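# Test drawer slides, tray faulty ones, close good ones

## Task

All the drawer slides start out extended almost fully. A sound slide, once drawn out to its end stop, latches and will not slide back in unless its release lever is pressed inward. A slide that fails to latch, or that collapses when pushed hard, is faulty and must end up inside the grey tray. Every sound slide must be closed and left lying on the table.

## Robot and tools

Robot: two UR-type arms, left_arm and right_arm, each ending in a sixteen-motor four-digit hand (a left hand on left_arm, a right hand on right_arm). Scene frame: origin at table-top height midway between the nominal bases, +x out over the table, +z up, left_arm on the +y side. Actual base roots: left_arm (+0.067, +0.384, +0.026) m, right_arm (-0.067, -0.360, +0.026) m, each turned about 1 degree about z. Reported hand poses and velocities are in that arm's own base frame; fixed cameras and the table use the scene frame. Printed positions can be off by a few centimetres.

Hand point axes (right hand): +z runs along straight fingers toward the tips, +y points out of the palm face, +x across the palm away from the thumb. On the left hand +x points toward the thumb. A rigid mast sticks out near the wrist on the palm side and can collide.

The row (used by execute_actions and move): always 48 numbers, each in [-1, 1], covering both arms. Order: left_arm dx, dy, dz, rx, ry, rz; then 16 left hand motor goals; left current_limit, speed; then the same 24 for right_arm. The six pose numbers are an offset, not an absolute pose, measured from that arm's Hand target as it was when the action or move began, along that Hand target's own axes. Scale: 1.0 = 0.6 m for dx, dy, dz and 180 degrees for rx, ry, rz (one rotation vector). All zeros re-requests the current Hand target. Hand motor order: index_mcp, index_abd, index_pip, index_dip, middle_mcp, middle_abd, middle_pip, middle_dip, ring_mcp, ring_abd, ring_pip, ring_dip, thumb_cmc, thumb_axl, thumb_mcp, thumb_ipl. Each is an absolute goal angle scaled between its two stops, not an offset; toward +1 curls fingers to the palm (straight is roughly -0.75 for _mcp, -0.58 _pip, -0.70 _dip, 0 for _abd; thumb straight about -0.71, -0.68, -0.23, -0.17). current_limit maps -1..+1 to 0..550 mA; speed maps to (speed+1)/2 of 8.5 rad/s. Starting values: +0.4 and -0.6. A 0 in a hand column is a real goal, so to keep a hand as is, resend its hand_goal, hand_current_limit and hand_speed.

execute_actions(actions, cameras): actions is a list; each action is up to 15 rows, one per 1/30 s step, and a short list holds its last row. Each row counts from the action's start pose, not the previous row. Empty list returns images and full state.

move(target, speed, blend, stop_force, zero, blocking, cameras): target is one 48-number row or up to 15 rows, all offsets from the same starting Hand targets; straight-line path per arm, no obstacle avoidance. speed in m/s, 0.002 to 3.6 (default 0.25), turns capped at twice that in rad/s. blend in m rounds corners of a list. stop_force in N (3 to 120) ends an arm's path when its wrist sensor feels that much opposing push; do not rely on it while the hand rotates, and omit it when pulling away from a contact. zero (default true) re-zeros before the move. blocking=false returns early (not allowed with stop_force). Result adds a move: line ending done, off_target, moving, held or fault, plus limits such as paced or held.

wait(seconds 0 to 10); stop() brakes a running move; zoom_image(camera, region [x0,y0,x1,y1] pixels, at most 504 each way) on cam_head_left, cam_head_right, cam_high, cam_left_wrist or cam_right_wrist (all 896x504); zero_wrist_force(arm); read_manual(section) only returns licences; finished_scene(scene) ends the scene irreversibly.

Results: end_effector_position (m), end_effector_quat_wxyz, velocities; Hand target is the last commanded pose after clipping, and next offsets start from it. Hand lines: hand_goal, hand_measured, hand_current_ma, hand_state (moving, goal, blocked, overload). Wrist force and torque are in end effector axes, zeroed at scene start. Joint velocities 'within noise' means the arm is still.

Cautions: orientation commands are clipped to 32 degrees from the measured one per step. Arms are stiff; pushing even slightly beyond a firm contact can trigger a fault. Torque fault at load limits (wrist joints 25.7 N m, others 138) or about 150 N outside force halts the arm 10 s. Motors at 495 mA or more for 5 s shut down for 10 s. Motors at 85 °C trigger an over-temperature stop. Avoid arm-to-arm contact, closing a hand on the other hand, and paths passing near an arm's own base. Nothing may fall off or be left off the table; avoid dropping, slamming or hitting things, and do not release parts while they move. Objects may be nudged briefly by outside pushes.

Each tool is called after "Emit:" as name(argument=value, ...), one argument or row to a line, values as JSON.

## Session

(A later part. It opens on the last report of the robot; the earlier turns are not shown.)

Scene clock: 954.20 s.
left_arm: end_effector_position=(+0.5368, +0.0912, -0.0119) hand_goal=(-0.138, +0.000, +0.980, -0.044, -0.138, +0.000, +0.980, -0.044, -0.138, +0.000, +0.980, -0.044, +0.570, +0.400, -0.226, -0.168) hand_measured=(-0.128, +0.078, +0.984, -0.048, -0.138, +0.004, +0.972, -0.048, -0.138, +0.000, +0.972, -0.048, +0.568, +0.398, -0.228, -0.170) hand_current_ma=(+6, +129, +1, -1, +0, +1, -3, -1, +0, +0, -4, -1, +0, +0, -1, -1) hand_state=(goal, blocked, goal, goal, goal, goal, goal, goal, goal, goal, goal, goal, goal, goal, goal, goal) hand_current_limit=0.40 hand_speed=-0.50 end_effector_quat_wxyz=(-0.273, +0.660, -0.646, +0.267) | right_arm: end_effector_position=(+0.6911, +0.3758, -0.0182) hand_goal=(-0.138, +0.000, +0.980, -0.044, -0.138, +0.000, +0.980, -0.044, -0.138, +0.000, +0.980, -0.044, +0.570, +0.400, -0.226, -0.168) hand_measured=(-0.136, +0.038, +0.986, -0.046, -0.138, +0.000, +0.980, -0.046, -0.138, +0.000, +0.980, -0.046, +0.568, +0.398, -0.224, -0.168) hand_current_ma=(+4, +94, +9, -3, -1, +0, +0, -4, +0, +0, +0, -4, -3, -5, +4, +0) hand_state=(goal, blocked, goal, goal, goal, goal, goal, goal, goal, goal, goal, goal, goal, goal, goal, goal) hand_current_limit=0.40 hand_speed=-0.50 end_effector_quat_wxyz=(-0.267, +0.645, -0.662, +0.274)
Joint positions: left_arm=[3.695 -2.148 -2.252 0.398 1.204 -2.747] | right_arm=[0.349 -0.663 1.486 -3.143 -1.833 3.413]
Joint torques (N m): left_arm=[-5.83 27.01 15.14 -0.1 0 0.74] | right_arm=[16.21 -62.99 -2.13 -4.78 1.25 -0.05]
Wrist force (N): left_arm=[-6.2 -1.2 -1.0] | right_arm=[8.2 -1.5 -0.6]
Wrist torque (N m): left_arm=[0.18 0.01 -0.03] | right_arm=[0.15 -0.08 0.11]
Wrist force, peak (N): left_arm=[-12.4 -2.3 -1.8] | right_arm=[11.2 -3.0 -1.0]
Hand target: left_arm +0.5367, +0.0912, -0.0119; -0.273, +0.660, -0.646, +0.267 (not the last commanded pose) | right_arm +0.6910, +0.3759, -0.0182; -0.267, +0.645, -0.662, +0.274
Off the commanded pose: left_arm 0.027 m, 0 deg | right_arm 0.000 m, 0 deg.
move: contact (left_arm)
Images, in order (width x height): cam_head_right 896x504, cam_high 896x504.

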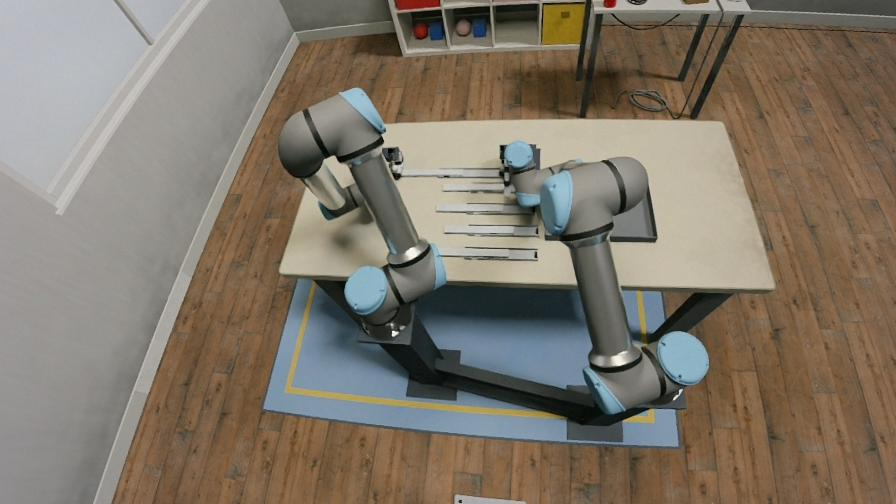

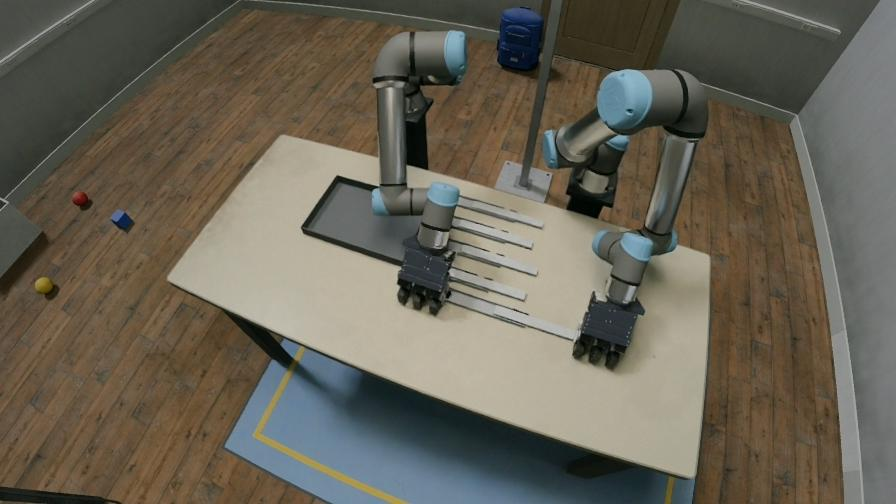

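Emit:
move(
  target=[0.0667,0,0,0,0,0, -0.137,0,0.98,-0.043,-0.137,0,0.98,-0.043,-0.137,0,0.98,-0.043,0.571,0.401,-0.226,-0.168,0.6,-0.5, 0,0,0,0,0,0, -0.137,0,0.98,-0.043,-0.137,0,0.98,-0.043,-0.137,0,0.98,-0.043,0.571,0.401,-0.226,-0.168,0.6,-0.5],
  speed=0.01,
  stop_force=28,
  zero=false,
  cameras=["cam_head_right","cam_high"],
)

Emit:
zoom_image(
  camera="cam_head_right",
  region=[360, 100, 520, 220],
)

Emit:
zoom_image(
  camera="cam_high",
  region=[400, 230, 640, 380],
)

Scene clock: 968.77 s.
left_arm: end_effector_position=(+0.5376, +0.0511, -0.0119) hand_goal=(-0.138, +0.000, +0.980, -0.044, -0.138, +0.000, +0.980, -0.044, -0.138, +0.000, +0.980, -0.044, +0.570, +0.400, -0.226, -0.168) hand_measured=(-0.116, +0.004, +0.996, -0.048, -0.138, +0.004, +0.978, -0.046, -0.138, +0.000, +0.972, -0.048, +0.568, +0.398, -0.228, -0.170) hand_current_ma=(+24, +1, +12, -1, +0, +1, -1, -1, +0, +0, -3, -1, +0, +0, +0, -1) hand_state=(blocked, goal, goal, goal, goal, goal, goal, goal, goal, goal, goal, goal, goal, goal, goal, goal) hand_current_limit=0.60 hand_speed=-0.50 end_effector_quat_wxyz=(-0.273, +0.660, -0.646, +0.267) | right_arm: end_effector_position=(+0.6910, +0.3759, -0.0182) hand_goal=(-0.138, +0.000, +0.980, -0.044, -0.138, +0.000, +0.980, -0.044, -0.138, +0.000, +0.980, -0.044, +0.570, +0.400, -0.226, -0.168) hand_measured=(-0.136, +0.016, +0.980, -0.046, -0.138, +0.000, +0.980, -0.046, -0.138, +0.000, +0.980, -0.046, +0.568, +0.398, -0.224, -0.168) hand_current_ma=(+2, +33, +0, -3, -1, +0, +0, -4, +0, +0, +0, -4, -2, -5, +3, +0) hand_state=(goal, goal, goal, goal, goal, goal, goal, goal, goal, goal, goal, goal, goal, goal, goal, goal) hand_current_limit=0.60 hand_speed=-0.50 end_effector_quat_wxyz=(-0.267, +0.645, -0.662, +0.274)
Joint positions: left_arm=[3.612 -2.147 -2.269 0.436 1.259 -2.813] | right_arm=[0.349 -0.663 1.486 -3.143 -1.833 3.413]
Joint torques (N m): left_arm=[8.49 30.86 8.34 1.23 -2.07 2.43] | right_arm=[-11.52 -56.32 -9.97 -2.49 -0.98 -0.05]
Wrist force (N): left_arm=[0.1 -1.4 -0.8] | right_arm=[1.3 0.3 0.1]
Wrist torque (N m): left_arm=[0.17 0.04 0.18] | right_arm=[0.21 0.02 -0.06]
Wrist force, peak (N): left_arm=[-23.2 -10.9 -5.4] | right_arm=[22.8 -7.1 -2.4]
Hand target: left_arm +0.5376, +0.0511, -0.0119; -0.273, +0.660, -0.646, +0.267 | right_arm +0.6910, +0.3759, -0.0182; -0.267, +0.645, -0.662, +0.274
Off the commanded pose: left_arm 0.000 m, 0 deg | right_arm 0.000 m, 0 deg.
move: done
Images, in order (width x height): cam_head_right 896x504, cam_high 896x504.

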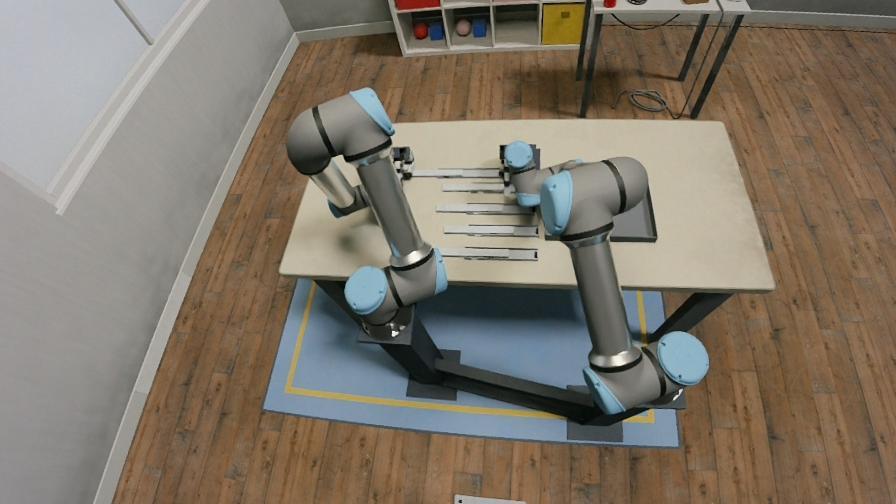

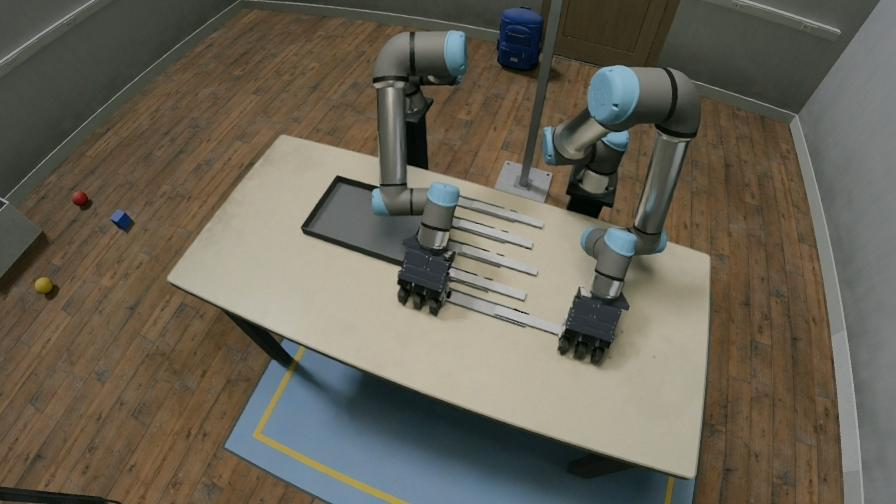

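Scaled by 3.150 from the camera's 896x504 image, which has a finer 1280x720 frame.

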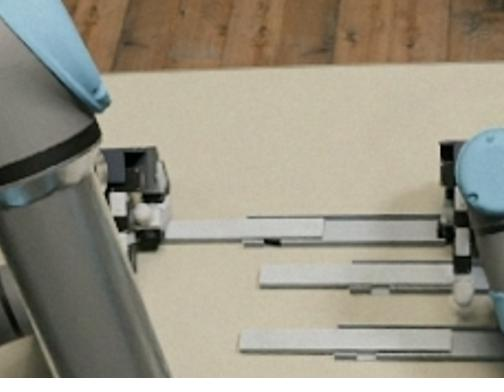

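Scaled by 2.100 from the camera's 896x504 image, which has a finer 1280x720 frame.

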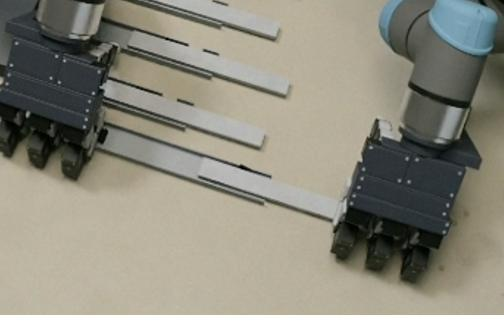

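Emit:
move(
  target=[
    [0,-0.0354,-0.0354,0,0,0, -0.137,0,0.98,-0.043,-0.137,0,0.98,-0.043,-0.137,0,0.98,-0.043,0.571,0.401,-0.226,-0.168,0.6,-0.5, 0,0,0,0,0,0, -0.137,0,0.98,-0.043,-0.137,0,0.98,-0.043,-0.137,0,0.98,-0.043,0.571,0.401,-0.226,-0.168,0.6,-0.5],
    [-0.1,-0.0354,-0.0354,0,0,0, -0.137,0,0.98,-0.043,-0.137,0,0.98,-0.043,-0.137,0,0.98,-0.043,0.571,0.401,-0.226,-0.168,0.6,-0.5, 0,0,0,0,0,0, -0.137,0,0.98,-0.043,-0.137,0,0.98,-0.043,-0.137,0,0.98,-0.043,0.571,0.401,-0.226,-0.168,0.6,-0.5],
    [-0.1,0.0,0.0,0,0,0, -0.137,0,0.98,-0.043,-0.137,0,0.98,-0.043,-0.137,0,0.98,-0.043,0.571,0.401,-0.226,-0.168,0.6,-0.5, 0,0,0,0,0,0, -0.137,0,0.98,-0.043,-0.137,0,0.98,-0.043,-0.137,0,0.98,-0.043,0.571,0.401,-0.226,-0.168,0.6,-0.5],
  ],
  speed=0.15,
)

Emit:
move(
  target=[0,0.03,0.03,0,0,0, -0.137,0,0.98,-0.043,-0.137,0,0.98,-0.043,-0.137,0,0.98,-0.043,0.571,0.401,-0.226,-0.168,0.6,-0.5, 0,0,0,0,0,0, -0.137,0,0.98,-0.043,-0.137,0,0.98,-0.043,-0.137,0,0.98,-0.043,0.571,0.401,-0.226,-0.168,0.6,-0.5],
  speed=0.01,
  stop_force=4,
  cameras=["cam_head_right"],
)

Emit:
zoom_image(
  camera="cam_head_right",
  region=[360, 100, 520, 220],
)

Scene clock: 985.20 s.
left_arm: end_effector_position=(+0.5363, +0.1112, -0.0119) hand_goal=(-0.138, +0.000, +0.980, -0.044, -0.138, +0.000, +0.980, -0.044, -0.138, +0.000, +0.980, -0.044, +0.570, +0.400, -0.226, -0.168) hand_measured=(-0.136, +0.004, +0.980, -0.048, -0.138, +0.004, +0.978, -0.046, -0.138, +0.000, +0.972, -0.048, +0.570, +0.398, -0.228, -0.170) hand_current_ma=(+0, +1, +0, -1, +0, +1, -1, -1, +0, +0, -3, -1, +0, +0, +0, -1) hand_state=(goal, goal, goal, goal, goal, goal, goal, goal, goal, goal, goal, goal, goal, goal, goal, goal) hand_current_limit=0.60 hand_speed=-0.50 end_effector_quat_wxyz=(-0.273, +0.660, -0.646, +0.267) | right_arm: end_effector_position=(+0.6910, +0.3759, -0.0182) hand_goal=(-0.138, +0.000, +0.980, -0.044, -0.138, +0.000, +0.980, -0.044, -0.138, +0.000, +0.980, -0.044, +0.570, +0.400, -0.226, -0.168) hand_measured=(-0.138, +0.012, +0.980, -0.046, -0.138, +0.000, +0.980, -0.046, -0.138, +0.000, +0.980, -0.046, +0.568, +0.398, -0.224, -0.168) hand_current_ma=(+1, +21, -1, -3, -1, +0, +0, -4, +0, +0, +0, -4, -2, -5, +3, +0) hand_state=(goal, goal, goal, goal, goal, goal, goal, goal, goal, goal, goal, goal, goal, goal, goal, goal) hand_current_limit=0.60 hand_speed=-0.50 end_effector_quat_wxyz=(-0.267, +0.645, -0.662, +0.274)
Joint positions: left_arm=[3.735 -2.149 -2.24 0.375 1.179 -2.714] | right_arm=[0.349 -0.663 1.486 -3.143 -1.833 3.413]
Joint torques (N m): left_arm=[-5.2 28.87 8.6 4.39 -2.12 -2.15] | right_arm=[-10.65 -67.17 -16.19 -0.15 -0.92 -1.71]
Wrist force (N): left_arm=[0.5 0.2 0.6] | right_arm=[0.5 0.2 0.5]
Wrist torque (N m): left_arm=[0.20 -0.02 0.19] | right_arm=[0.17 0.04 -0.08]
Wrist force, peak (N): left_arm=[0.5 1.8 1.7] | right_arm=[1.6 -0.1 0.2]
Hand target: left_arm +0.5363, +0.1111, -0.0119; -0.273, +0.660, -0.646, +0.267 | right_arm +0.6910, +0.3759, -0.0182; -0.267, +0.645, -0.662, +0.274
Off the commanded pose: left_arm 0.000 m, 0 deg | right_arm 0.000 m, 0 deg.
move: done

Scene clock: 987.33 s.
left_arm: end_effector_position=(+0.5363, +0.1111, -0.0229) hand_goal=(-0.138, +0.000, +0.980, -0.044, -0.138, +0.000, +0.980, -0.044, -0.138, +0.000, +0.980, -0.044, +0.570, +0.400, -0.226, -0.168) hand_measured=(-0.136, +0.002, +0.980, -0.048, -0.138, +0.002, +0.980, -0.046, -0.138, +0.000, +0.980, -0.048, +0.570, +0.398, -0.228, -0.170) hand_current_ma=(+0, +1, +0, -1, +0, +0, +0, -1, +0, +0, +0, -1, +0, +0, +0, -1) hand_state=(goal, goal, goal, goal, goal, goal, goal, goal, goal, goal, goal, goal, goal, goal, goal, goal) hand_current_limit=0.60 hand_speed=-0.50 end_effector_quat_wxyz=(-0.273, +0.660, -0.646, +0.267) | right_arm: end_effector_position=(+0.6910, +0.3759, -0.0182) hand_goal=(-0.138, +0.000, +0.980, -0.044, -0.138, +0.000, +0.980, -0.044, -0.138, +0.000, +0.980, -0.044, +0.570, +0.400, -0.226, -0.168) hand_measured=(-0.138, +0.012, +0.980, -0.046, -0.138, +0.000, +0.980, -0.046, -0.138, +0.000, +0.980, -0.046, +0.568, +0.398, -0.224, -0.168) hand_current_ma=(+1, +21, -1, -3, -1, +0, +0, -4, +0, +0, +0, -4, -2, -5, +3, +0) hand_state=(goal, goal, goal, goal, goal, goal, goal, goal, goal, goal, goal, goal, goal, goal, goal, goal) hand_current_limit=0.60 hand_speed=-0.50 end_effector_quat_wxyz=(-0.267, +0.645, -0.662, +0.274)
Joint positions: left_arm=[3.735 -2.181 -2.238 0.405 1.179 -2.714] | right_arm=[0.349 -0.663 1.486 -3.143 -1.833 3.413]
Joint torques (N m): left_arm=[-5.23 43.25 1.03 1.35 1.48 -1.1] | right_arm=[-11.01 -66.99 -17.71 -0.45 -1.1 -1.61]
Wrist force (N): left_arm=[0.5 0.0 0.5] | right_arm=[0.6 0.0 0.3]
Wrist torque (N m): left_arm=[0.19 -0.01 0.20] | right_arm=[0.16 0.03 -0.08]
Wrist force, peak (N): left_arm=[0.5 -6.5 -3.3] | right_arm=[0.8 0.0 0.5]
Hand target: left_arm +0.5363, +0.1111, -0.0229; -0.273, +0.660, -0.646, +0.267 (not the last commanded pose) | right_arm +0.6910, +0.3759, -0.0182; -0.267, +0.645, -0.662, +0.274
Off the commanded pose: left_arm 0.014 m, 0 deg | right_arm 0.000 m, 0 deg.
move: contact (left_arm)
Images, in order (width x height): cam_head_right 896x504.

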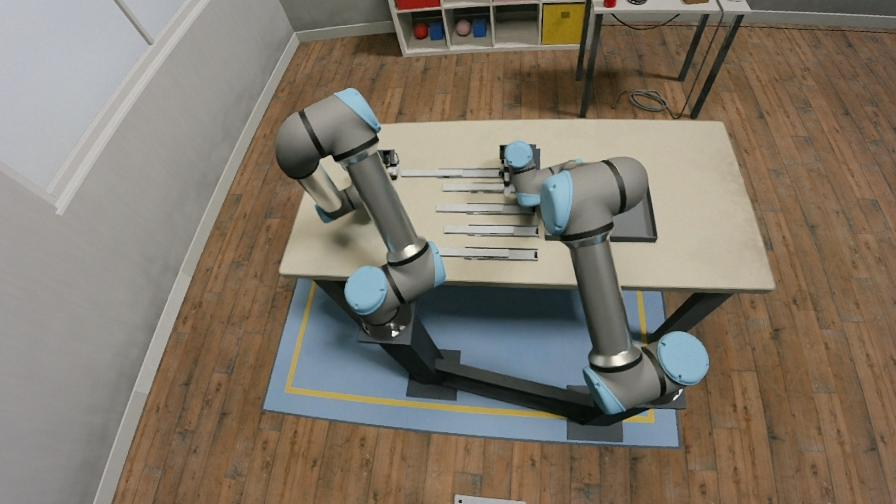

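Scaled by 3.150 from the camera's 896x504 image, which has a finer 1280x720 frame.

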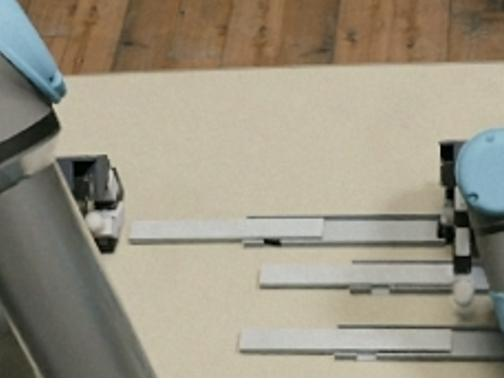

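Emit:
move(
  target=[0,-0.0018,-0.0018,0,0,0, -0.137,0,0.98,-0.043,-0.137,0,0.98,-0.043,-0.137,0,0.98,-0.043,0.571,0.401,-0.226,-0.168,0.8,-0.5, 0,0,0,0,0,0, -0.137,0,0.98,-0.043,-0.137,0,0.98,-0.043,-0.137,0,0.98,-0.043,0.571,0.401,-0.226,-0.168,0.8,-0.5],
  speed=0.1,
)

Emit:
move(
  target=[0.1,0,0,0,0,0, -0.137,0,0.98,-0.043,-0.137,0,0.98,-0.043,-0.137,0,0.98,-0.043,0.571,0.401,-0.226,-0.168,0.8,-0.5, 0,0,0,0,0,0, -0.137,0,0.98,-0.043,-0.137,0,0.98,-0.043,-0.137,0,0.98,-0.043,0.571,0.401,-0.226,-0.168,0.8,-0.5],
  speed=0.015,
  stop_force=30,
  cameras=["cam_head_right","cam_high"],
)

Emit:
zoom_image(
  camera="cam_head_right",
  region=[360, 100, 520, 220],
)

Emit:
zoom_image(
  camera="cam_high",
  region=[400, 230, 640, 380],
)

Scene clock: 996.30 s.
left_arm: end_effector_position=(+0.5363, +0.1111, -0.0213) hand_goal=(-0.138, +0.000, +0.980, -0.044, -0.138, +0.000, +0.980, -0.044, -0.138, +0.000, +0.980, -0.044, +0.570, +0.400, -0.226, -0.168) hand_measured=(-0.136, +0.002, +0.980, -0.048, -0.138, +0.002, +0.980, -0.046, -0.138, +0.000, +0.980, -0.048, +0.570, +0.398, -0.228, -0.170) hand_current_ma=(+0, +1, +0, -1, +0, +0, +0, -1, +0, +0, +0, -1, +0, +0, +0, -1) hand_state=(goal, goal, goal, goal, goal, goal, goal, goal, goal, goal, goal, goal, goal, goal, goal, goal) hand_current_limit=0.80 hand_speed=-0.50 end_effector_quat_wxyz=(-0.273, +0.660, -0.646, +0.267) | right_arm: end_effector_position=(+0.6910, +0.3759, -0.0182) hand_goal=(-0.138, +0.000, +0.980, -0.044, -0.138, +0.000, +0.980, -0.044, -0.138, +0.000, +0.980, -0.044, +0.570, +0.400, -0.226, -0.168) hand_measured=(-0.138, +0.012, +0.980, -0.046, -0.138, +0.000, +0.980, -0.046, -0.138, +0.000, +0.980, -0.046, +0.568, +0.398, -0.224, -0.168) hand_current_ma=(+1, +21, -1, -3, -1, +0, +0, -4, +0, +0, +0, -4, -2, -5, +3, +0) hand_state=(goal, goal, goal, goal, goal, goal, goal, goal, goal, goal, goal, goal, goal, goal, goal, goal) hand_current_limit=0.80 hand_speed=-0.50 end_effector_quat_wxyz=(-0.267, +0.645, -0.662, +0.274)
Joint positions: left_arm=[3.735 -2.176 -2.239 0.401 1.179 -2.714] | right_arm=[0.349 -0.663 1.486 -3.143 -1.833 3.413]
Joint torques (N m): left_arm=[-0.78 36.86 0.93 1.39 1.32 -0.62] | right_arm=[-10.29 -67.44 -21.3 -0.7 -1 -1.66]
Wrist force (N): left_arm=[0.7 0.3 0.7] | right_arm=[0.6 0.0 0.3]
Wrist torque (N m): left_arm=[0.20 -0.03 0.20] | right_arm=[0.15 0.03 -0.07]
Wrist force, peak (N): left_arm=[0.6 0.3 0.9] | right_arm=[0.9 0.0 0.5]
Hand target: left_arm +0.5363, +0.1111, -0.0214; -0.273, +0.660, -0.646, +0.267 | right_arm +0.6910, +0.3759, -0.0182; -0.267, +0.645, -0.662, +0.274
Off the commanded pose: left_arm 0.000 m, 0 deg | right_arm 0.000 m, 0 deg.
move: done

Scene clock: 998.70 s.
left_arm: end_effector_position=(+0.5368, +0.0897, -0.0213) hand_goal=(-0.138, +0.000, +0.980, -0.044, -0.138, +0.000, +0.980, -0.044, -0.138, +0.000, +0.980, -0.044, +0.570, +0.400, -0.226, -0.168) hand_measured=(-0.132, +0.114, +0.994, -0.048, -0.138, +0.002, +0.980, -0.046, -0.138, +0.000, +0.980, -0.048, +0.570, +0.398, -0.228, -0.170) hand_current_ma=(+3, +236, +10, -1, +0, +0, +0, -1, +0, +0, +0, -1, +0, +0, +0, -1) hand_state=(goal, blocked, goal, goal, goal, goal, goal, goal, goal, goal, goal, goal, goal, goal, goal, goal) hand_current_limit=0.80 hand_speed=-0.50 end_effector_quat_wxyz=(-0.273, +0.660, -0.646, +0.267) | right_arm: end_effector_position=(+0.6911, +0.3758, -0.0182) hand_goal=(-0.138, +0.000, +0.980, -0.044, -0.138, +0.000, +0.980, -0.044, -0.138, +0.000, +0.980, -0.044, +0.570, +0.400, -0.226, -0.168) hand_measured=(-0.114, +0.094, +0.986, -0.046, -0.138, +0.000, +0.980, -0.046, -0.138, +0.000, +0.980, -0.046, +0.568, +0.398, -0.224, -0.168) hand_current_ma=(+66, +296, +9, -3, -1, +0, +0, -4, +0, +0, +0, -4, -2, -5, +3, +0) hand_state=(blocked, blocked, goal, goal, goal, goal, goal, goal, goal, goal, goal, goal, goal, goal, goal, goal) hand_current_limit=0.80 hand_speed=-0.50 end_effector_quat_wxyz=(-0.267, +0.645, -0.662, +0.274)
Joint positions: left_arm=[3.692 -2.175 -2.251 0.425 1.206 -2.749] | right_arm=[0.349 -0.663 1.486 -3.143 -1.833 3.413]
Joint torques (N m): left_arm=[-7.9 25.57 8.33 -3.05 -5.18 1.7] | right_arm=[30.71 -54.52 -22.73 -1.27 7.24 1.06]
Wrist force (N): left_arm=[-24.7 -10.6 -6.6] | right_arm=[25.8 -4.7 -4.3]
Wrist torque (N m): left_arm=[0.37 -0.13 -0.87] | right_arm=[0.23 -0.28 0.42]
Wrist force, peak (N): left_arm=[-30.0 -12.6 -7.9] | right_arm=[26.9 -5.8 -5.0]
Hand target: left_arm +0.5368, +0.0897, -0.0213; -0.273, +0.660, -0.646, +0.267 (not the last commanded pose) | right_arm +0.6910, +0.3759, -0.0182; -0.267, +0.645, -0.662, +0.274
Off the commanded pose: left_arm 0.039 m, 0 deg | right_arm 0.000 m, 0 deg.
move: contact (left_arm)
Images, in order (width x height): cam_head_right 896x504, cam_high 896x504.

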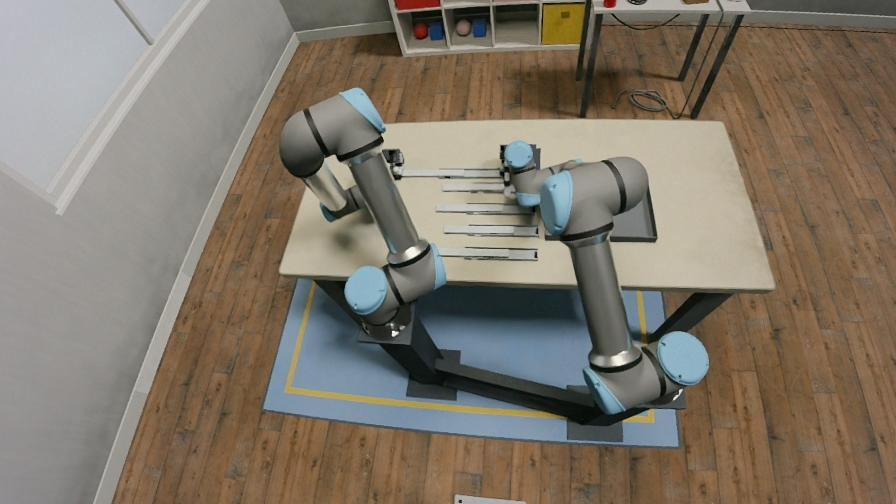

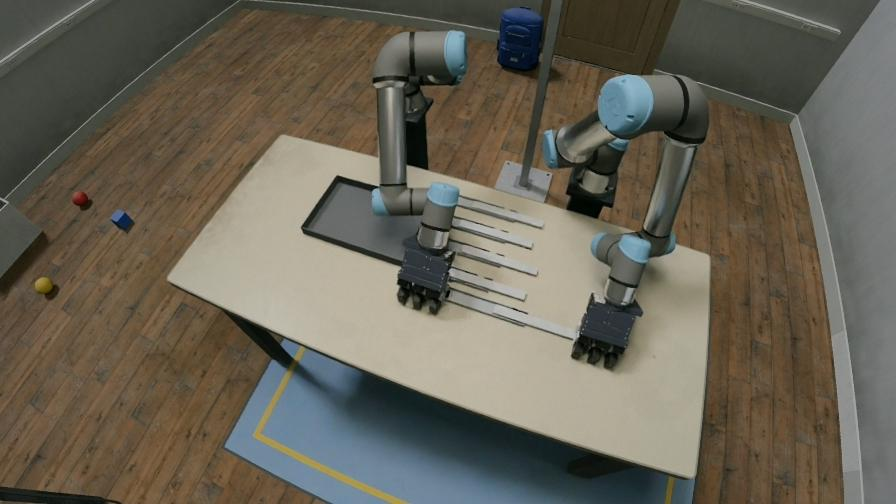

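Scaled by 3.150 from the camera's 896x504 image, which has a finer 1280x720 frame.

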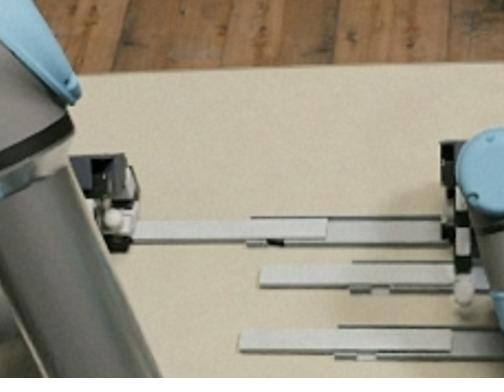

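Scaled by 2.100 from the camera's 896x504 image, which has a finer 1280x720 frame.

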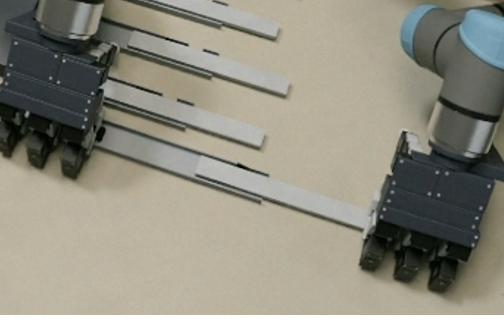

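Emit:
zoom_image(
  camera="cam_head_right",
  region=[425, 155, 485, 190],
)

Emit:
zoom_image(
  camera="cam_high",
  region=[480, 290, 540, 340],
)

Scaled by 8.400 from the camera's 896x504 image, which has a finer 1280x720 frame.

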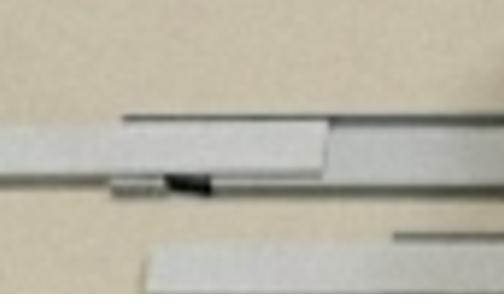

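Scaled by 8.400 from the camera's 896x504 image, which has a finer 1280x720 frame.

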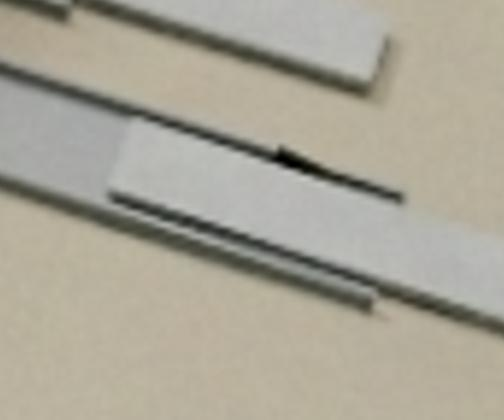

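Emit:
move(
  target=[0.0667,0,0,0,0,0, -0.137,0,0.98,-0.043,-0.137,0,0.98,-0.043,-0.137,0,0.98,-0.043,0.571,0.401,-0.226,-0.168,0.8,-0.5, 0,0,0,0,0,0, -0.137,0,0.98,-0.043,-0.137,0,0.98,-0.043,-0.137,0,0.98,-0.043,0.571,0.401,-0.226,-0.168,0.8,-0.5],
  speed=0.01,
  stop_force=42,
  zero=false,
  cameras=["cam_head_right","cam_high"],
)

Emit:
zoom_image(
  camera="cam_head_right",
  region=[425, 155, 485, 190],
)

Emit:
zoom_image(
  camera="cam_high",
  region=[480, 290, 540, 340],
)

Scene clock: 1013.33 s.
left_arm: end_effector_position=(+0.5369, +0.0859, -0.0213) hand_goal=(-0.138, +0.000, +0.980, -0.044, -0.138, +0.000, +0.980, -0.044, -0.138, +0.000, +0.980, -0.044, +0.570, +0.400, -0.226, -0.168) hand_measured=(-0.122, +0.168, +0.998, -0.048, -0.138, +0.002, +0.980, -0.046, -0.138, +0.000, +0.980, -0.048, +0.570, +0.398, -0.228, -0.170) hand_current_ma=(+13, +434, +15, -1, +0, +0, +0, -1, +0, +0, +0, -1, +0, +0, +0, -1) hand_state=(goal, blocked, goal, goal, goal, goal, goal, goal, goal, goal, goal, goal, goal, goal, goal, goal) hand_current_limit=0.80 hand_speed=-0.50 end_effector_quat_wxyz=(-0.274, +0.660, -0.646, +0.267) | right_arm: end_effector_position=(+0.6910, +0.3759, -0.0182) hand_goal=(-0.138, +0.000, +0.980, -0.044, -0.138, +0.000, +0.980, -0.044, -0.138, +0.000, +0.980, -0.044, +0.570, +0.400, -0.226, -0.168) hand_measured=(-0.108, +0.130, +0.982, -0.046, -0.138, +0.000, +0.980, -0.046, -0.138, +0.000, +0.980, -0.046, +0.568, +0.398, -0.224, -0.168) hand_current_ma=(+94, +441, +3, -3, -1, +0, +0, -4, +0, +0, +0, -4, -2, -5, +3, +0) hand_state=(blocked, blocked, goal, goal, goal, goal, goal, goal, goal, goal, goal, goal, goal, goal, goal, goal) hand_current_limit=0.80 hand_speed=-0.50 end_effector_quat_wxyz=(-0.267, +0.645, -0.662, +0.274)
Joint positions: left_arm=[3.684 -2.175 -2.253 0.43 1.212 -2.756] | right_arm=[0.349 -0.663 1.486 -3.143 -1.833 3.413]
Joint torques (N m): left_arm=[-11.69 13.47 2.53 -5.38 -8.42 1.29] | right_arm=[31.14 -38.43 -26.34 -3.85 6.97 3.77]
Wrist force (N): left_arm=[-37.3 -18.5 -11.7] | right_arm=[35.7 -9.3 -7.5]
Wrist torque (N m): left_arm=[0.46 -0.11 -1.30] | right_arm=[0.26 -0.43 0.65]
Wrist force, peak (N): left_arm=[-41.8 -19.4 -12.1] | right_arm=[36.6 -9.3 -7.5]
Hand target: left_arm +0.5369, +0.0859, -0.0213; -0.274, +0.660, -0.646, +0.267 (not the last commanded pose) | right_arm +0.6910, +0.3759, -0.0182; -0.267, +0.645, -0.662, +0.274
Off the commanded pose: left_arm 0.036 m, 0 deg | right_arm 0.000 m, 0 deg.
move: contact (left_arm)
Images, in order (width x height): cam_head_right 896x504, cam_high 896x504.

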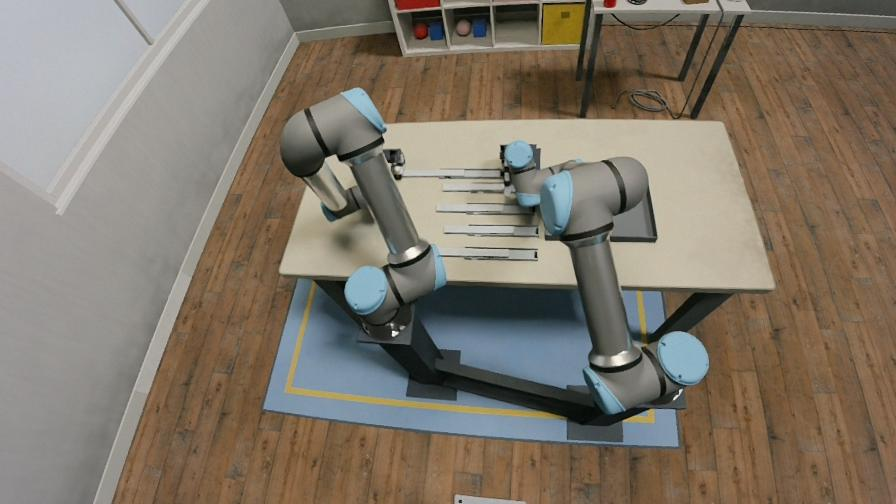

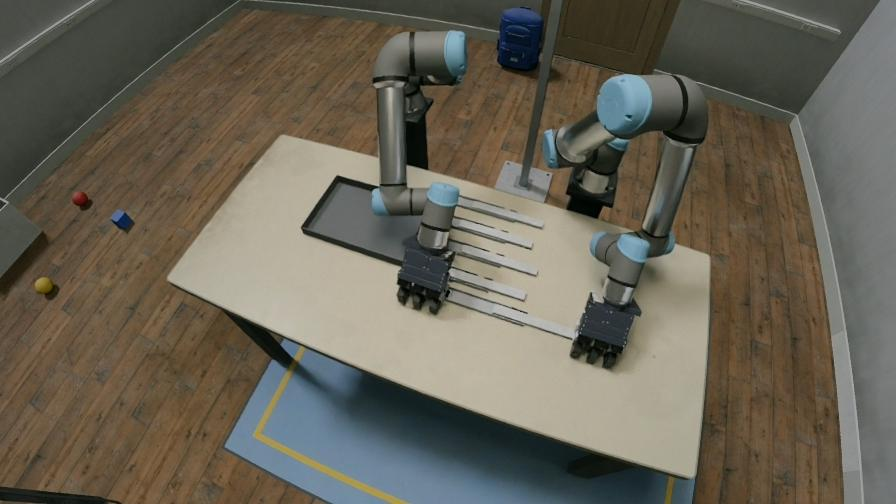

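Scaled by 8.400 from the camera's 896x504 image, which has a finer 1280x720 frame.

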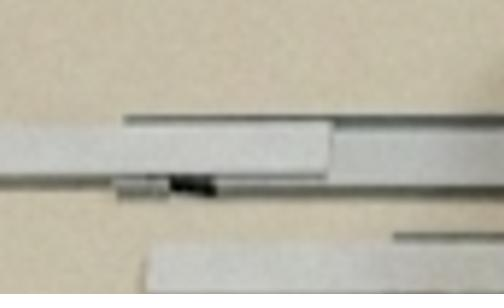

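Scaled by 8.400 from the camera's 896x504 image, which has a finer 1280x720 frame.

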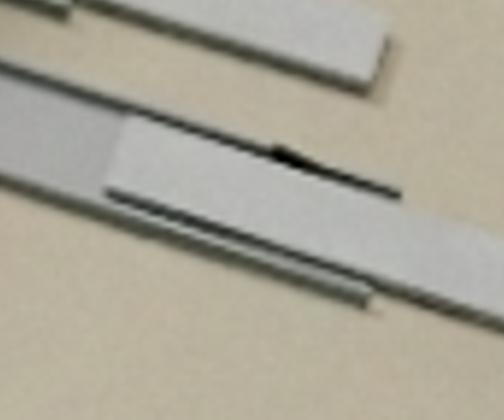

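Emit:
move(
  target=[
    [-0.02,0,0,0,0,0, -0.137,0,0.98,-0.043,-0.137,0,0.98,-0.043,-0.137,0,0.98,-0.043,0.571,0.401,-0.226,-0.168,0.6,-0.5, 0.02,0,0,0,0,0, -0.137,0,0.98,-0.043,-0.137,0,0.98,-0.043,-0.137,0,0.98,-0.043,0.571,0.401,-0.226,-0.168,0.6,-0.5],
    [-0.02,0,0,0,0,0, -0.137,0,0.98,-0.043,-0.137,0,0.98,-0.043,-0.137,0,0.98,-0.043,0.571,0.401,-0.226,-0.168,0.6,-0.5, 0.02,-0.165,-0.165,0,0,0, -0.137,0,0.98,-0.043,-0.137,0,0.98,-0.043,-0.137,0,0.98,-0.043,0.571,0.401,-0.226,-0.168,0.6,-0.5],
    [-0.02,0,0,0,0,0, -0.137,0,0.98,-0.043,-0.137,0,0.98,-0.043,-0.137,0,0.98,-0.043,0.571,0.401,-0.226,-0.168,0.6,-0.5, -0.1608,-0.2692,-0.0658,0.1389,0,0, -0.137,0,0.98,-0.043,-0.137,0,0.98,-0.043,-0.137,0,0.98,-0.043,0.571,0.401,-0.226,-0.168,0.6,-0.5],
  ],
  speed=[0.05,0.2,0.2],
)

Emit:
move(
  target=[0.23,0,0,0,0,0, -0.137,0,0.98,-0.043,-0.137,0,0.98,-0.043,-0.137,0,0.98,-0.043,0.571,0.401,-0.226,-0.168,0.6,-0.5, 0,0,0,0,0,0, -0.170,0,0.310,-0.309,-0.170,0,0.310,-0.309,-0.170,0,0.310,-0.309,0.571,0.401,-0.226,-0.168,0.4,-0.5],
  speed=0.04,
  stop_force=10,
  cameras=["cam_head_right","cam_high"],
)

Emit:
zoom_image(
  camera="cam_head_right",
  region=[380, 100, 540, 220],
)

Emit:
zoom_image(
  camera="cam_high",
  region=[380, 230, 620, 380],
)

Scene clock: 1056.20 s.
left_arm: end_effector_position=(+0.5367, +0.0979, -0.0213) hand_goal=(-0.138, +0.000, +0.980, -0.044, -0.138, +0.000, +0.980, -0.044, -0.138, +0.000, +0.980, -0.044, +0.570, +0.400, -0.226, -0.168) hand_measured=(-0.136, +0.004, +0.980, -0.048, -0.138, +0.002, +0.980, -0.046, -0.138, +0.000, +0.980, -0.048, +0.570, +0.398, -0.228, -0.170) hand_current_ma=(+0, +1, +0, -1, +0, +0, +0, -1, +0, +0, +0, -1, +0, +0, +0, -1) hand_state=(goal, goal, goal, goal, goal, goal, goal, goal, goal, goal, goal, goal, goal, goal, goal, goal) hand_current_limit=0.60 hand_speed=-0.50 end_effector_quat_wxyz=(-0.274, +0.660, -0.646, +0.267) | right_arm: end_effector_position=(+0.7798, +0.4701, +0.1238) hand_goal=(-0.138, +0.000, +0.980, -0.044, -0.138, +0.000, +0.980, -0.044, -0.138, +0.000, +0.980, -0.044, +0.570, +0.400, -0.226, -0.168) hand_measured=(-0.136, +0.002, +0.978, -0.046, -0.138, +0.000, +0.980, -0.046, -0.138, +0.000, +0.980, -0.046, +0.568, +0.398, -0.224, -0.168) hand_current_ma=(+2, +4, -3, -3, -1, +0, +0, -4, +0, +0, +0, -4, -2, -5, +3, +0) hand_state=(goal, goal, goal, goal, goal, goal, goal, goal, goal, goal, goal, goal, goal, goal, goal, goal) hand_current_limit=0.60 hand_speed=-0.50 end_effector_quat_wxyz=(-0.400, +0.572, -0.587, +0.411)
Joint positions: left_arm=[3.708 -2.175 -2.247 0.417 1.196 -2.736] | right_arm=[0.472 -0.567 1.104 -3.285 -2.037 3.326]
Joint torques (N m): left_arm=[-6.54 42.12 0.7 5.01 1.43 -2.11] | right_arm=[-9.83 -49.05 -31.06 -4.34 -0.59 1.8]
Wrist force (N): left_arm=[0.3 0.1 0.5] | right_arm=[-0.3 0.0 0.1]
Wrist torque (N m): left_arm=[0.19 0.01 0.12] | right_arm=[0.15 0.10 -0.03]
Wrist force, peak (N): left_arm=[-37.6 -19.1 -11.7] | right_arm=[36.0 -9.7 -7.6]
Hand target: left_arm +0.5367, +0.0979, -0.0213; -0.274, +0.660, -0.646, +0.267 | right_arm +0.7799, +0.4701, +0.1239; -0.400, +0.572, -0.587, +0.411
Off the commanded pose: left_arm 0.000 m, 0 deg | right_arm 0.000 m, 0 deg.
move: done

Scene clock: 1060.73 s.
left_arm: end_effector_position=(+0.5397, -0.0401, -0.0214) hand_goal=(-0.138, +0.000, +0.980, -0.044, -0.138, +0.000, +0.980, -0.044, -0.138, +0.000, +0.980, -0.044, +0.570, +0.400, -0.226, -0.168) hand_measured=(-0.138, +0.004, +0.980, -0.048, -0.138, +0.002, +0.980, -0.046, -0.138, +0.000, +0.980, -0.048, +0.570, +0.398, -0.228, -0.170) hand_current_ma=(+0, +1, +0, -1, +0, +0, +0, -1, +0, +0, +0, -1, +0, +0, +0, -1) hand_state=(goal, goal, goal, goal, goal, goal, goal, goal, goal, goal, goal, goal, goal, goal, goal, goal) hand_current_limit=0.60 hand_speed=-0.50 end_effector_quat_wxyz=(-0.274, +0.660, -0.646, +0.267) | right_arm: end_effector_position=(+0.7799, +0.4701, +0.1239) hand_goal=(-0.170, +0.000, +0.310, -0.310, -0.170, +0.000, +0.310, -0.310, -0.170, +0.000, +0.310, -0.310, +0.570, +0.400, -0.226, -0.168) hand_measured=(-0.164, +0.002, +0.312, -0.308, -0.162, +0.000, +0.312, -0.308, -0.162, +0.000, +0.312, -0.308, +0.568, +0.398, -0.224, -0.168) hand_current_ma=(+14, +4, +2, +3, +16, +0, +2, +3, +16, +0, +2, +3, -2, -5, +3, +0) hand_state=(goal, goal, goal, goal, goal, goal, goal, goal, goal, goal, goal, goal, goal, goal, goal, goal) hand_current_limit=0.40 hand_speed=-0.50 end_effector_quat_wxyz=(-0.400, +0.572, -0.587, +0.411)
Joint positions: left_arm=[3.406 -2.182 -2.269 0.509 1.4 -2.968] | right_arm=[0.472 -0.567 1.104 -3.285 -2.037 3.326]
Joint torques (N m): left_arm=[9.22 42.25 -0.72 1.78 -1.95 2.26] | right_arm=[-9.2 -47.67 -34.23 -4.8 -1.67 -1.94]
Wrist force (N): left_arm=[0.5 0.3 0.6] | right_arm=[-0.4 -0.1 0.3]
Wrist torque (N m): left_arm=[0.21 -0.02 0.09] | right_arm=[0.09 0.10 -0.04]
Wrist force, peak (N): left_arm=[-1.2 -0.2 0.4] | right_arm=[-0.5 0.1 0.7]
Hand target: left_arm +0.5397, -0.0401, -0.0214; -0.274, +0.660, -0.646, +0.267 | right_arm +0.7799, +0.4701, +0.1239; -0.400, +0.572, -0.587, +0.411
Off the commanded pose: left_arm 0.000 m, 0 deg | right_arm 0.000 m, 0 deg.
move: done
Images, in order (width x height): cam_head_right 896x504, cam_high 896x504.

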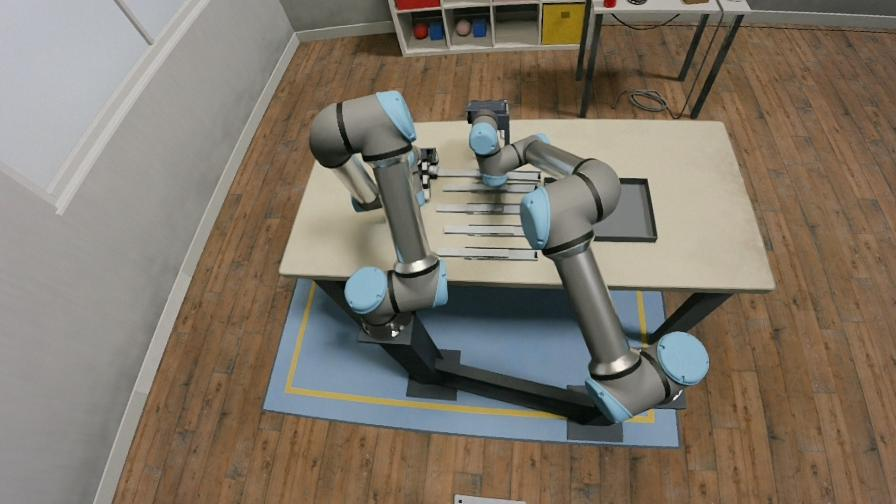

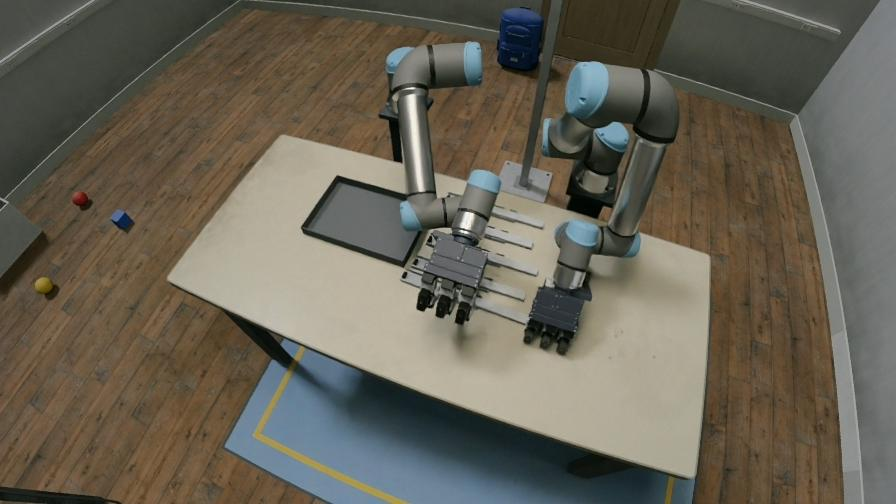

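Scaled by 3.150 from the camera's 896x504 image, which has a finer 1280x720 frame.

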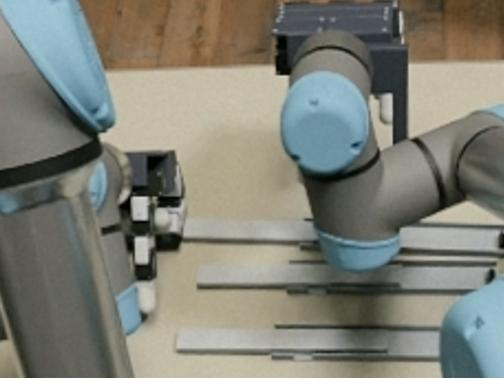

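Scaled by 2.100 from the camera's 896x504 image, which has a finer 1280x720 frame.

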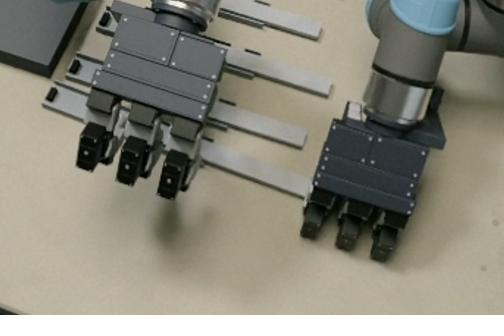

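Emit:
move(
  target=[
    [0,0,0,0,0,0, -0.137,0,0.98,-0.043,-0.137,0,0.98,-0.043,-0.137,0,0.98,-0.043,0.571,0.401,-0.226,-0.168,0.6,-0.5, 0.0233,0.1283,0.0547,0,0,0, -0.170,0,0.310,-0.309,-0.170,0,0.310,-0.309,-0.170,0,0.310,-0.309,0.571,0.401,-0.226,-0.168,0.4,-0.5],
  ],
  speed=0.12,
  cameras=["cam_head_left","cam_head_right","cam_right_wrist"],
)

Emit:
zoom_image(
  camera="cam_head_left",
  region=[400, 100, 560, 220],
)

Emit:
zoom_image(
  camera="cam_head_right",
  region=[420, 100, 560, 220],
)

Scene clock: 1078.00 s.
left_arm: end_effector_position=(+0.5397, -0.0401, -0.0214) hand_goal=(-0.138, +0.000, +0.980, -0.044, -0.138, +0.000, +0.980, -0.044, -0.138, +0.000, +0.980, -0.044, +0.570, +0.400, -0.226, -0.168) hand_measured=(-0.138, +0.004, +0.980, -0.048, -0.138, +0.002, +0.980, -0.046, -0.138, +0.000, +0.980, -0.048, +0.570, +0.398, -0.228, -0.170) hand_current_ma=(+0, +1, +0, -1, +0, +0, +0, -1, +0, +0, +0, -1, +0, +0, +0, -1) hand_state=(goal, goal, goal, goal, goal, goal, goal, goal, goal, goal, goal, goal, goal, goal, goal, goal) hand_current_limit=0.60 hand_speed=-0.50 end_effector_quat_wxyz=(-0.274, +0.660, -0.646, +0.267) | right_arm: end_effector_position=(+0.7841, +0.4558, +0.0403) hand_goal=(-0.170, +0.000, +0.310, -0.310, -0.170, +0.000, +0.310, -0.310, -0.170, +0.000, +0.310, -0.310, +0.570, +0.400, -0.226, -0.168) hand_measured=(-0.164, +0.002, +0.312, -0.308, -0.162, +0.000, +0.312, -0.308, -0.162, +0.000, +0.312, -0.308, +0.568, +0.398, -0.224, -0.168) hand_current_ma=(+14, +4, +2, +3, +16, +0, +2, +3, +16, +0, +2, +3, -2, -5, +3, +0) hand_state=(goal, goal, goal, goal, goal, goal, goal, goal, goal, goal, goal, goal, goal, goal, goal, goal) hand_current_limit=0.40 hand_speed=-0.50 end_effector_quat_wxyz=(-0.400, +0.572, -0.587, +0.411)
Joint positions: left_arm=[3.406 -2.182 -2.269 0.509 1.4 -2.968] | right_arm=[0.452 -0.454 1.119 -3.417 -2.019 3.317]
Joint torques (N m): left_arm=[8.5 43.13 0.67 1.44 -1.93 2.04] | right_arm=[12.48 -65.58 -32.09 -1.34 -1.64 0.29]
Wrist force (N): left_arm=[0.5 0.1 0.5] | right_arm=[-0.6 0.0 0.2]
Wrist torque (N m): left_arm=[0.19 -0.02 0.10] | right_arm=[0.11 0.12 0.03]
Wrist force, peak (N): left_arm=[0.9 0.4 0.5] | right_arm=[-0.4 1.8 0.9]
Hand target: left_arm +0.5397, -0.0401, -0.0214; -0.274, +0.660, -0.646, +0.267 | right_arm +0.7840, +0.4559, +0.0403; -0.400, +0.572, -0.587, +0.411
Off the commanded pose: left_arm 0.000 m, 0 deg | right_arm 0.000 m, 0 deg.
move: done
camera_calibration:
cam_right_wrist: T_world_to_cam=[[-0.197218, 0.755105, -0.625237, -0.131904], [-0.498734, 0.471791, 0.727102, 0.0995782], [0.84402, 0.455225, 0.283551, -0.754521], [0, 0, 0, 1]] pos_world=[0.66048, 0.396098, 0.0590701]
Images, in order (width x height): cam_head_left 896x504, cam_head_right 896x504, cam_right_wrist 896x504.

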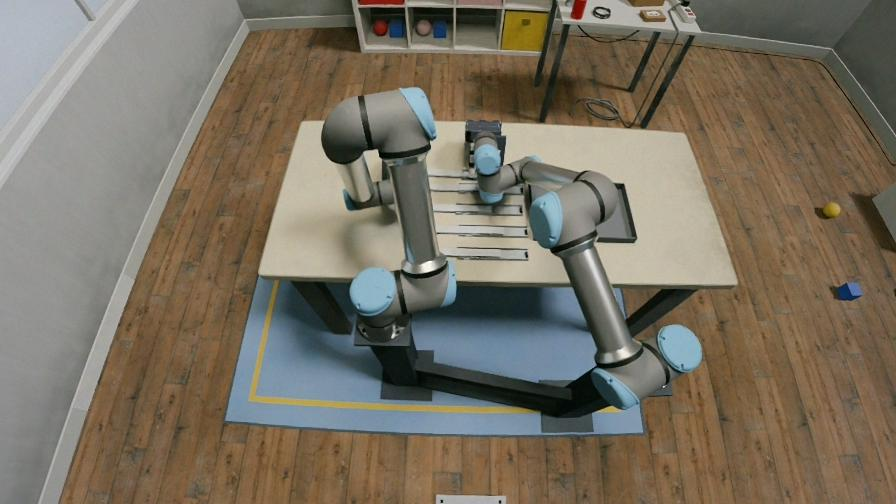

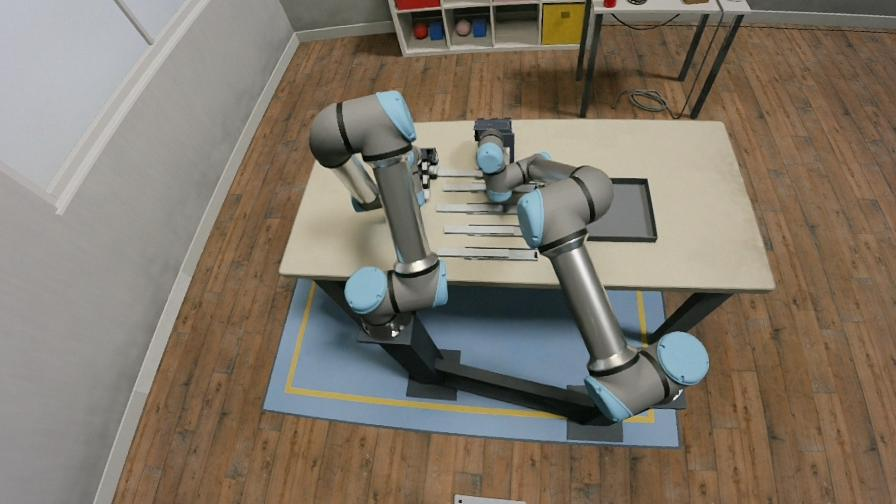

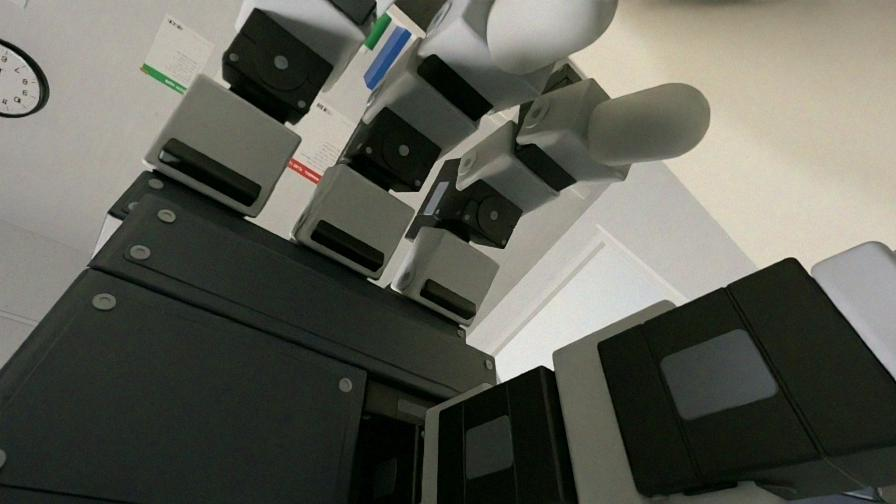

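Scaled by 3.150 from the camera's 896x504 image, which has a finer 1280x720 frame.

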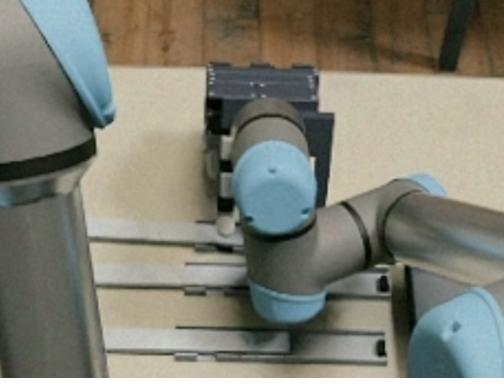

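Scaled by 3.600 from the camera's 896x504 image, which has a finer 1280x720 frame.

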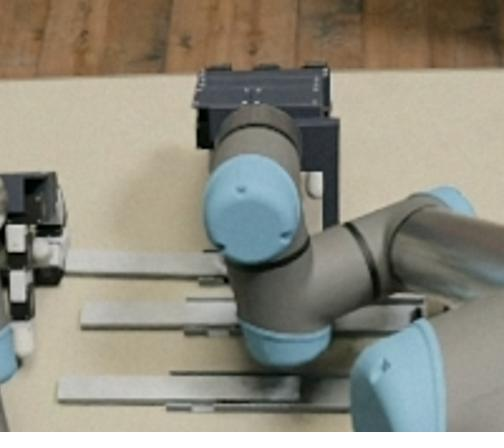

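Emit:
zoom_image(
  camera="cam_head_left",
  region=[440, 150, 500, 190],
)

Scaled by 8.400 from the camera's 896x504 image, which has a finer 1280x720 frame.

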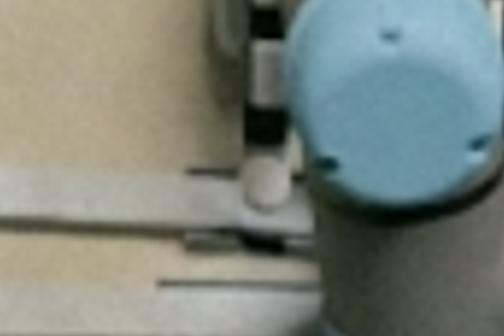

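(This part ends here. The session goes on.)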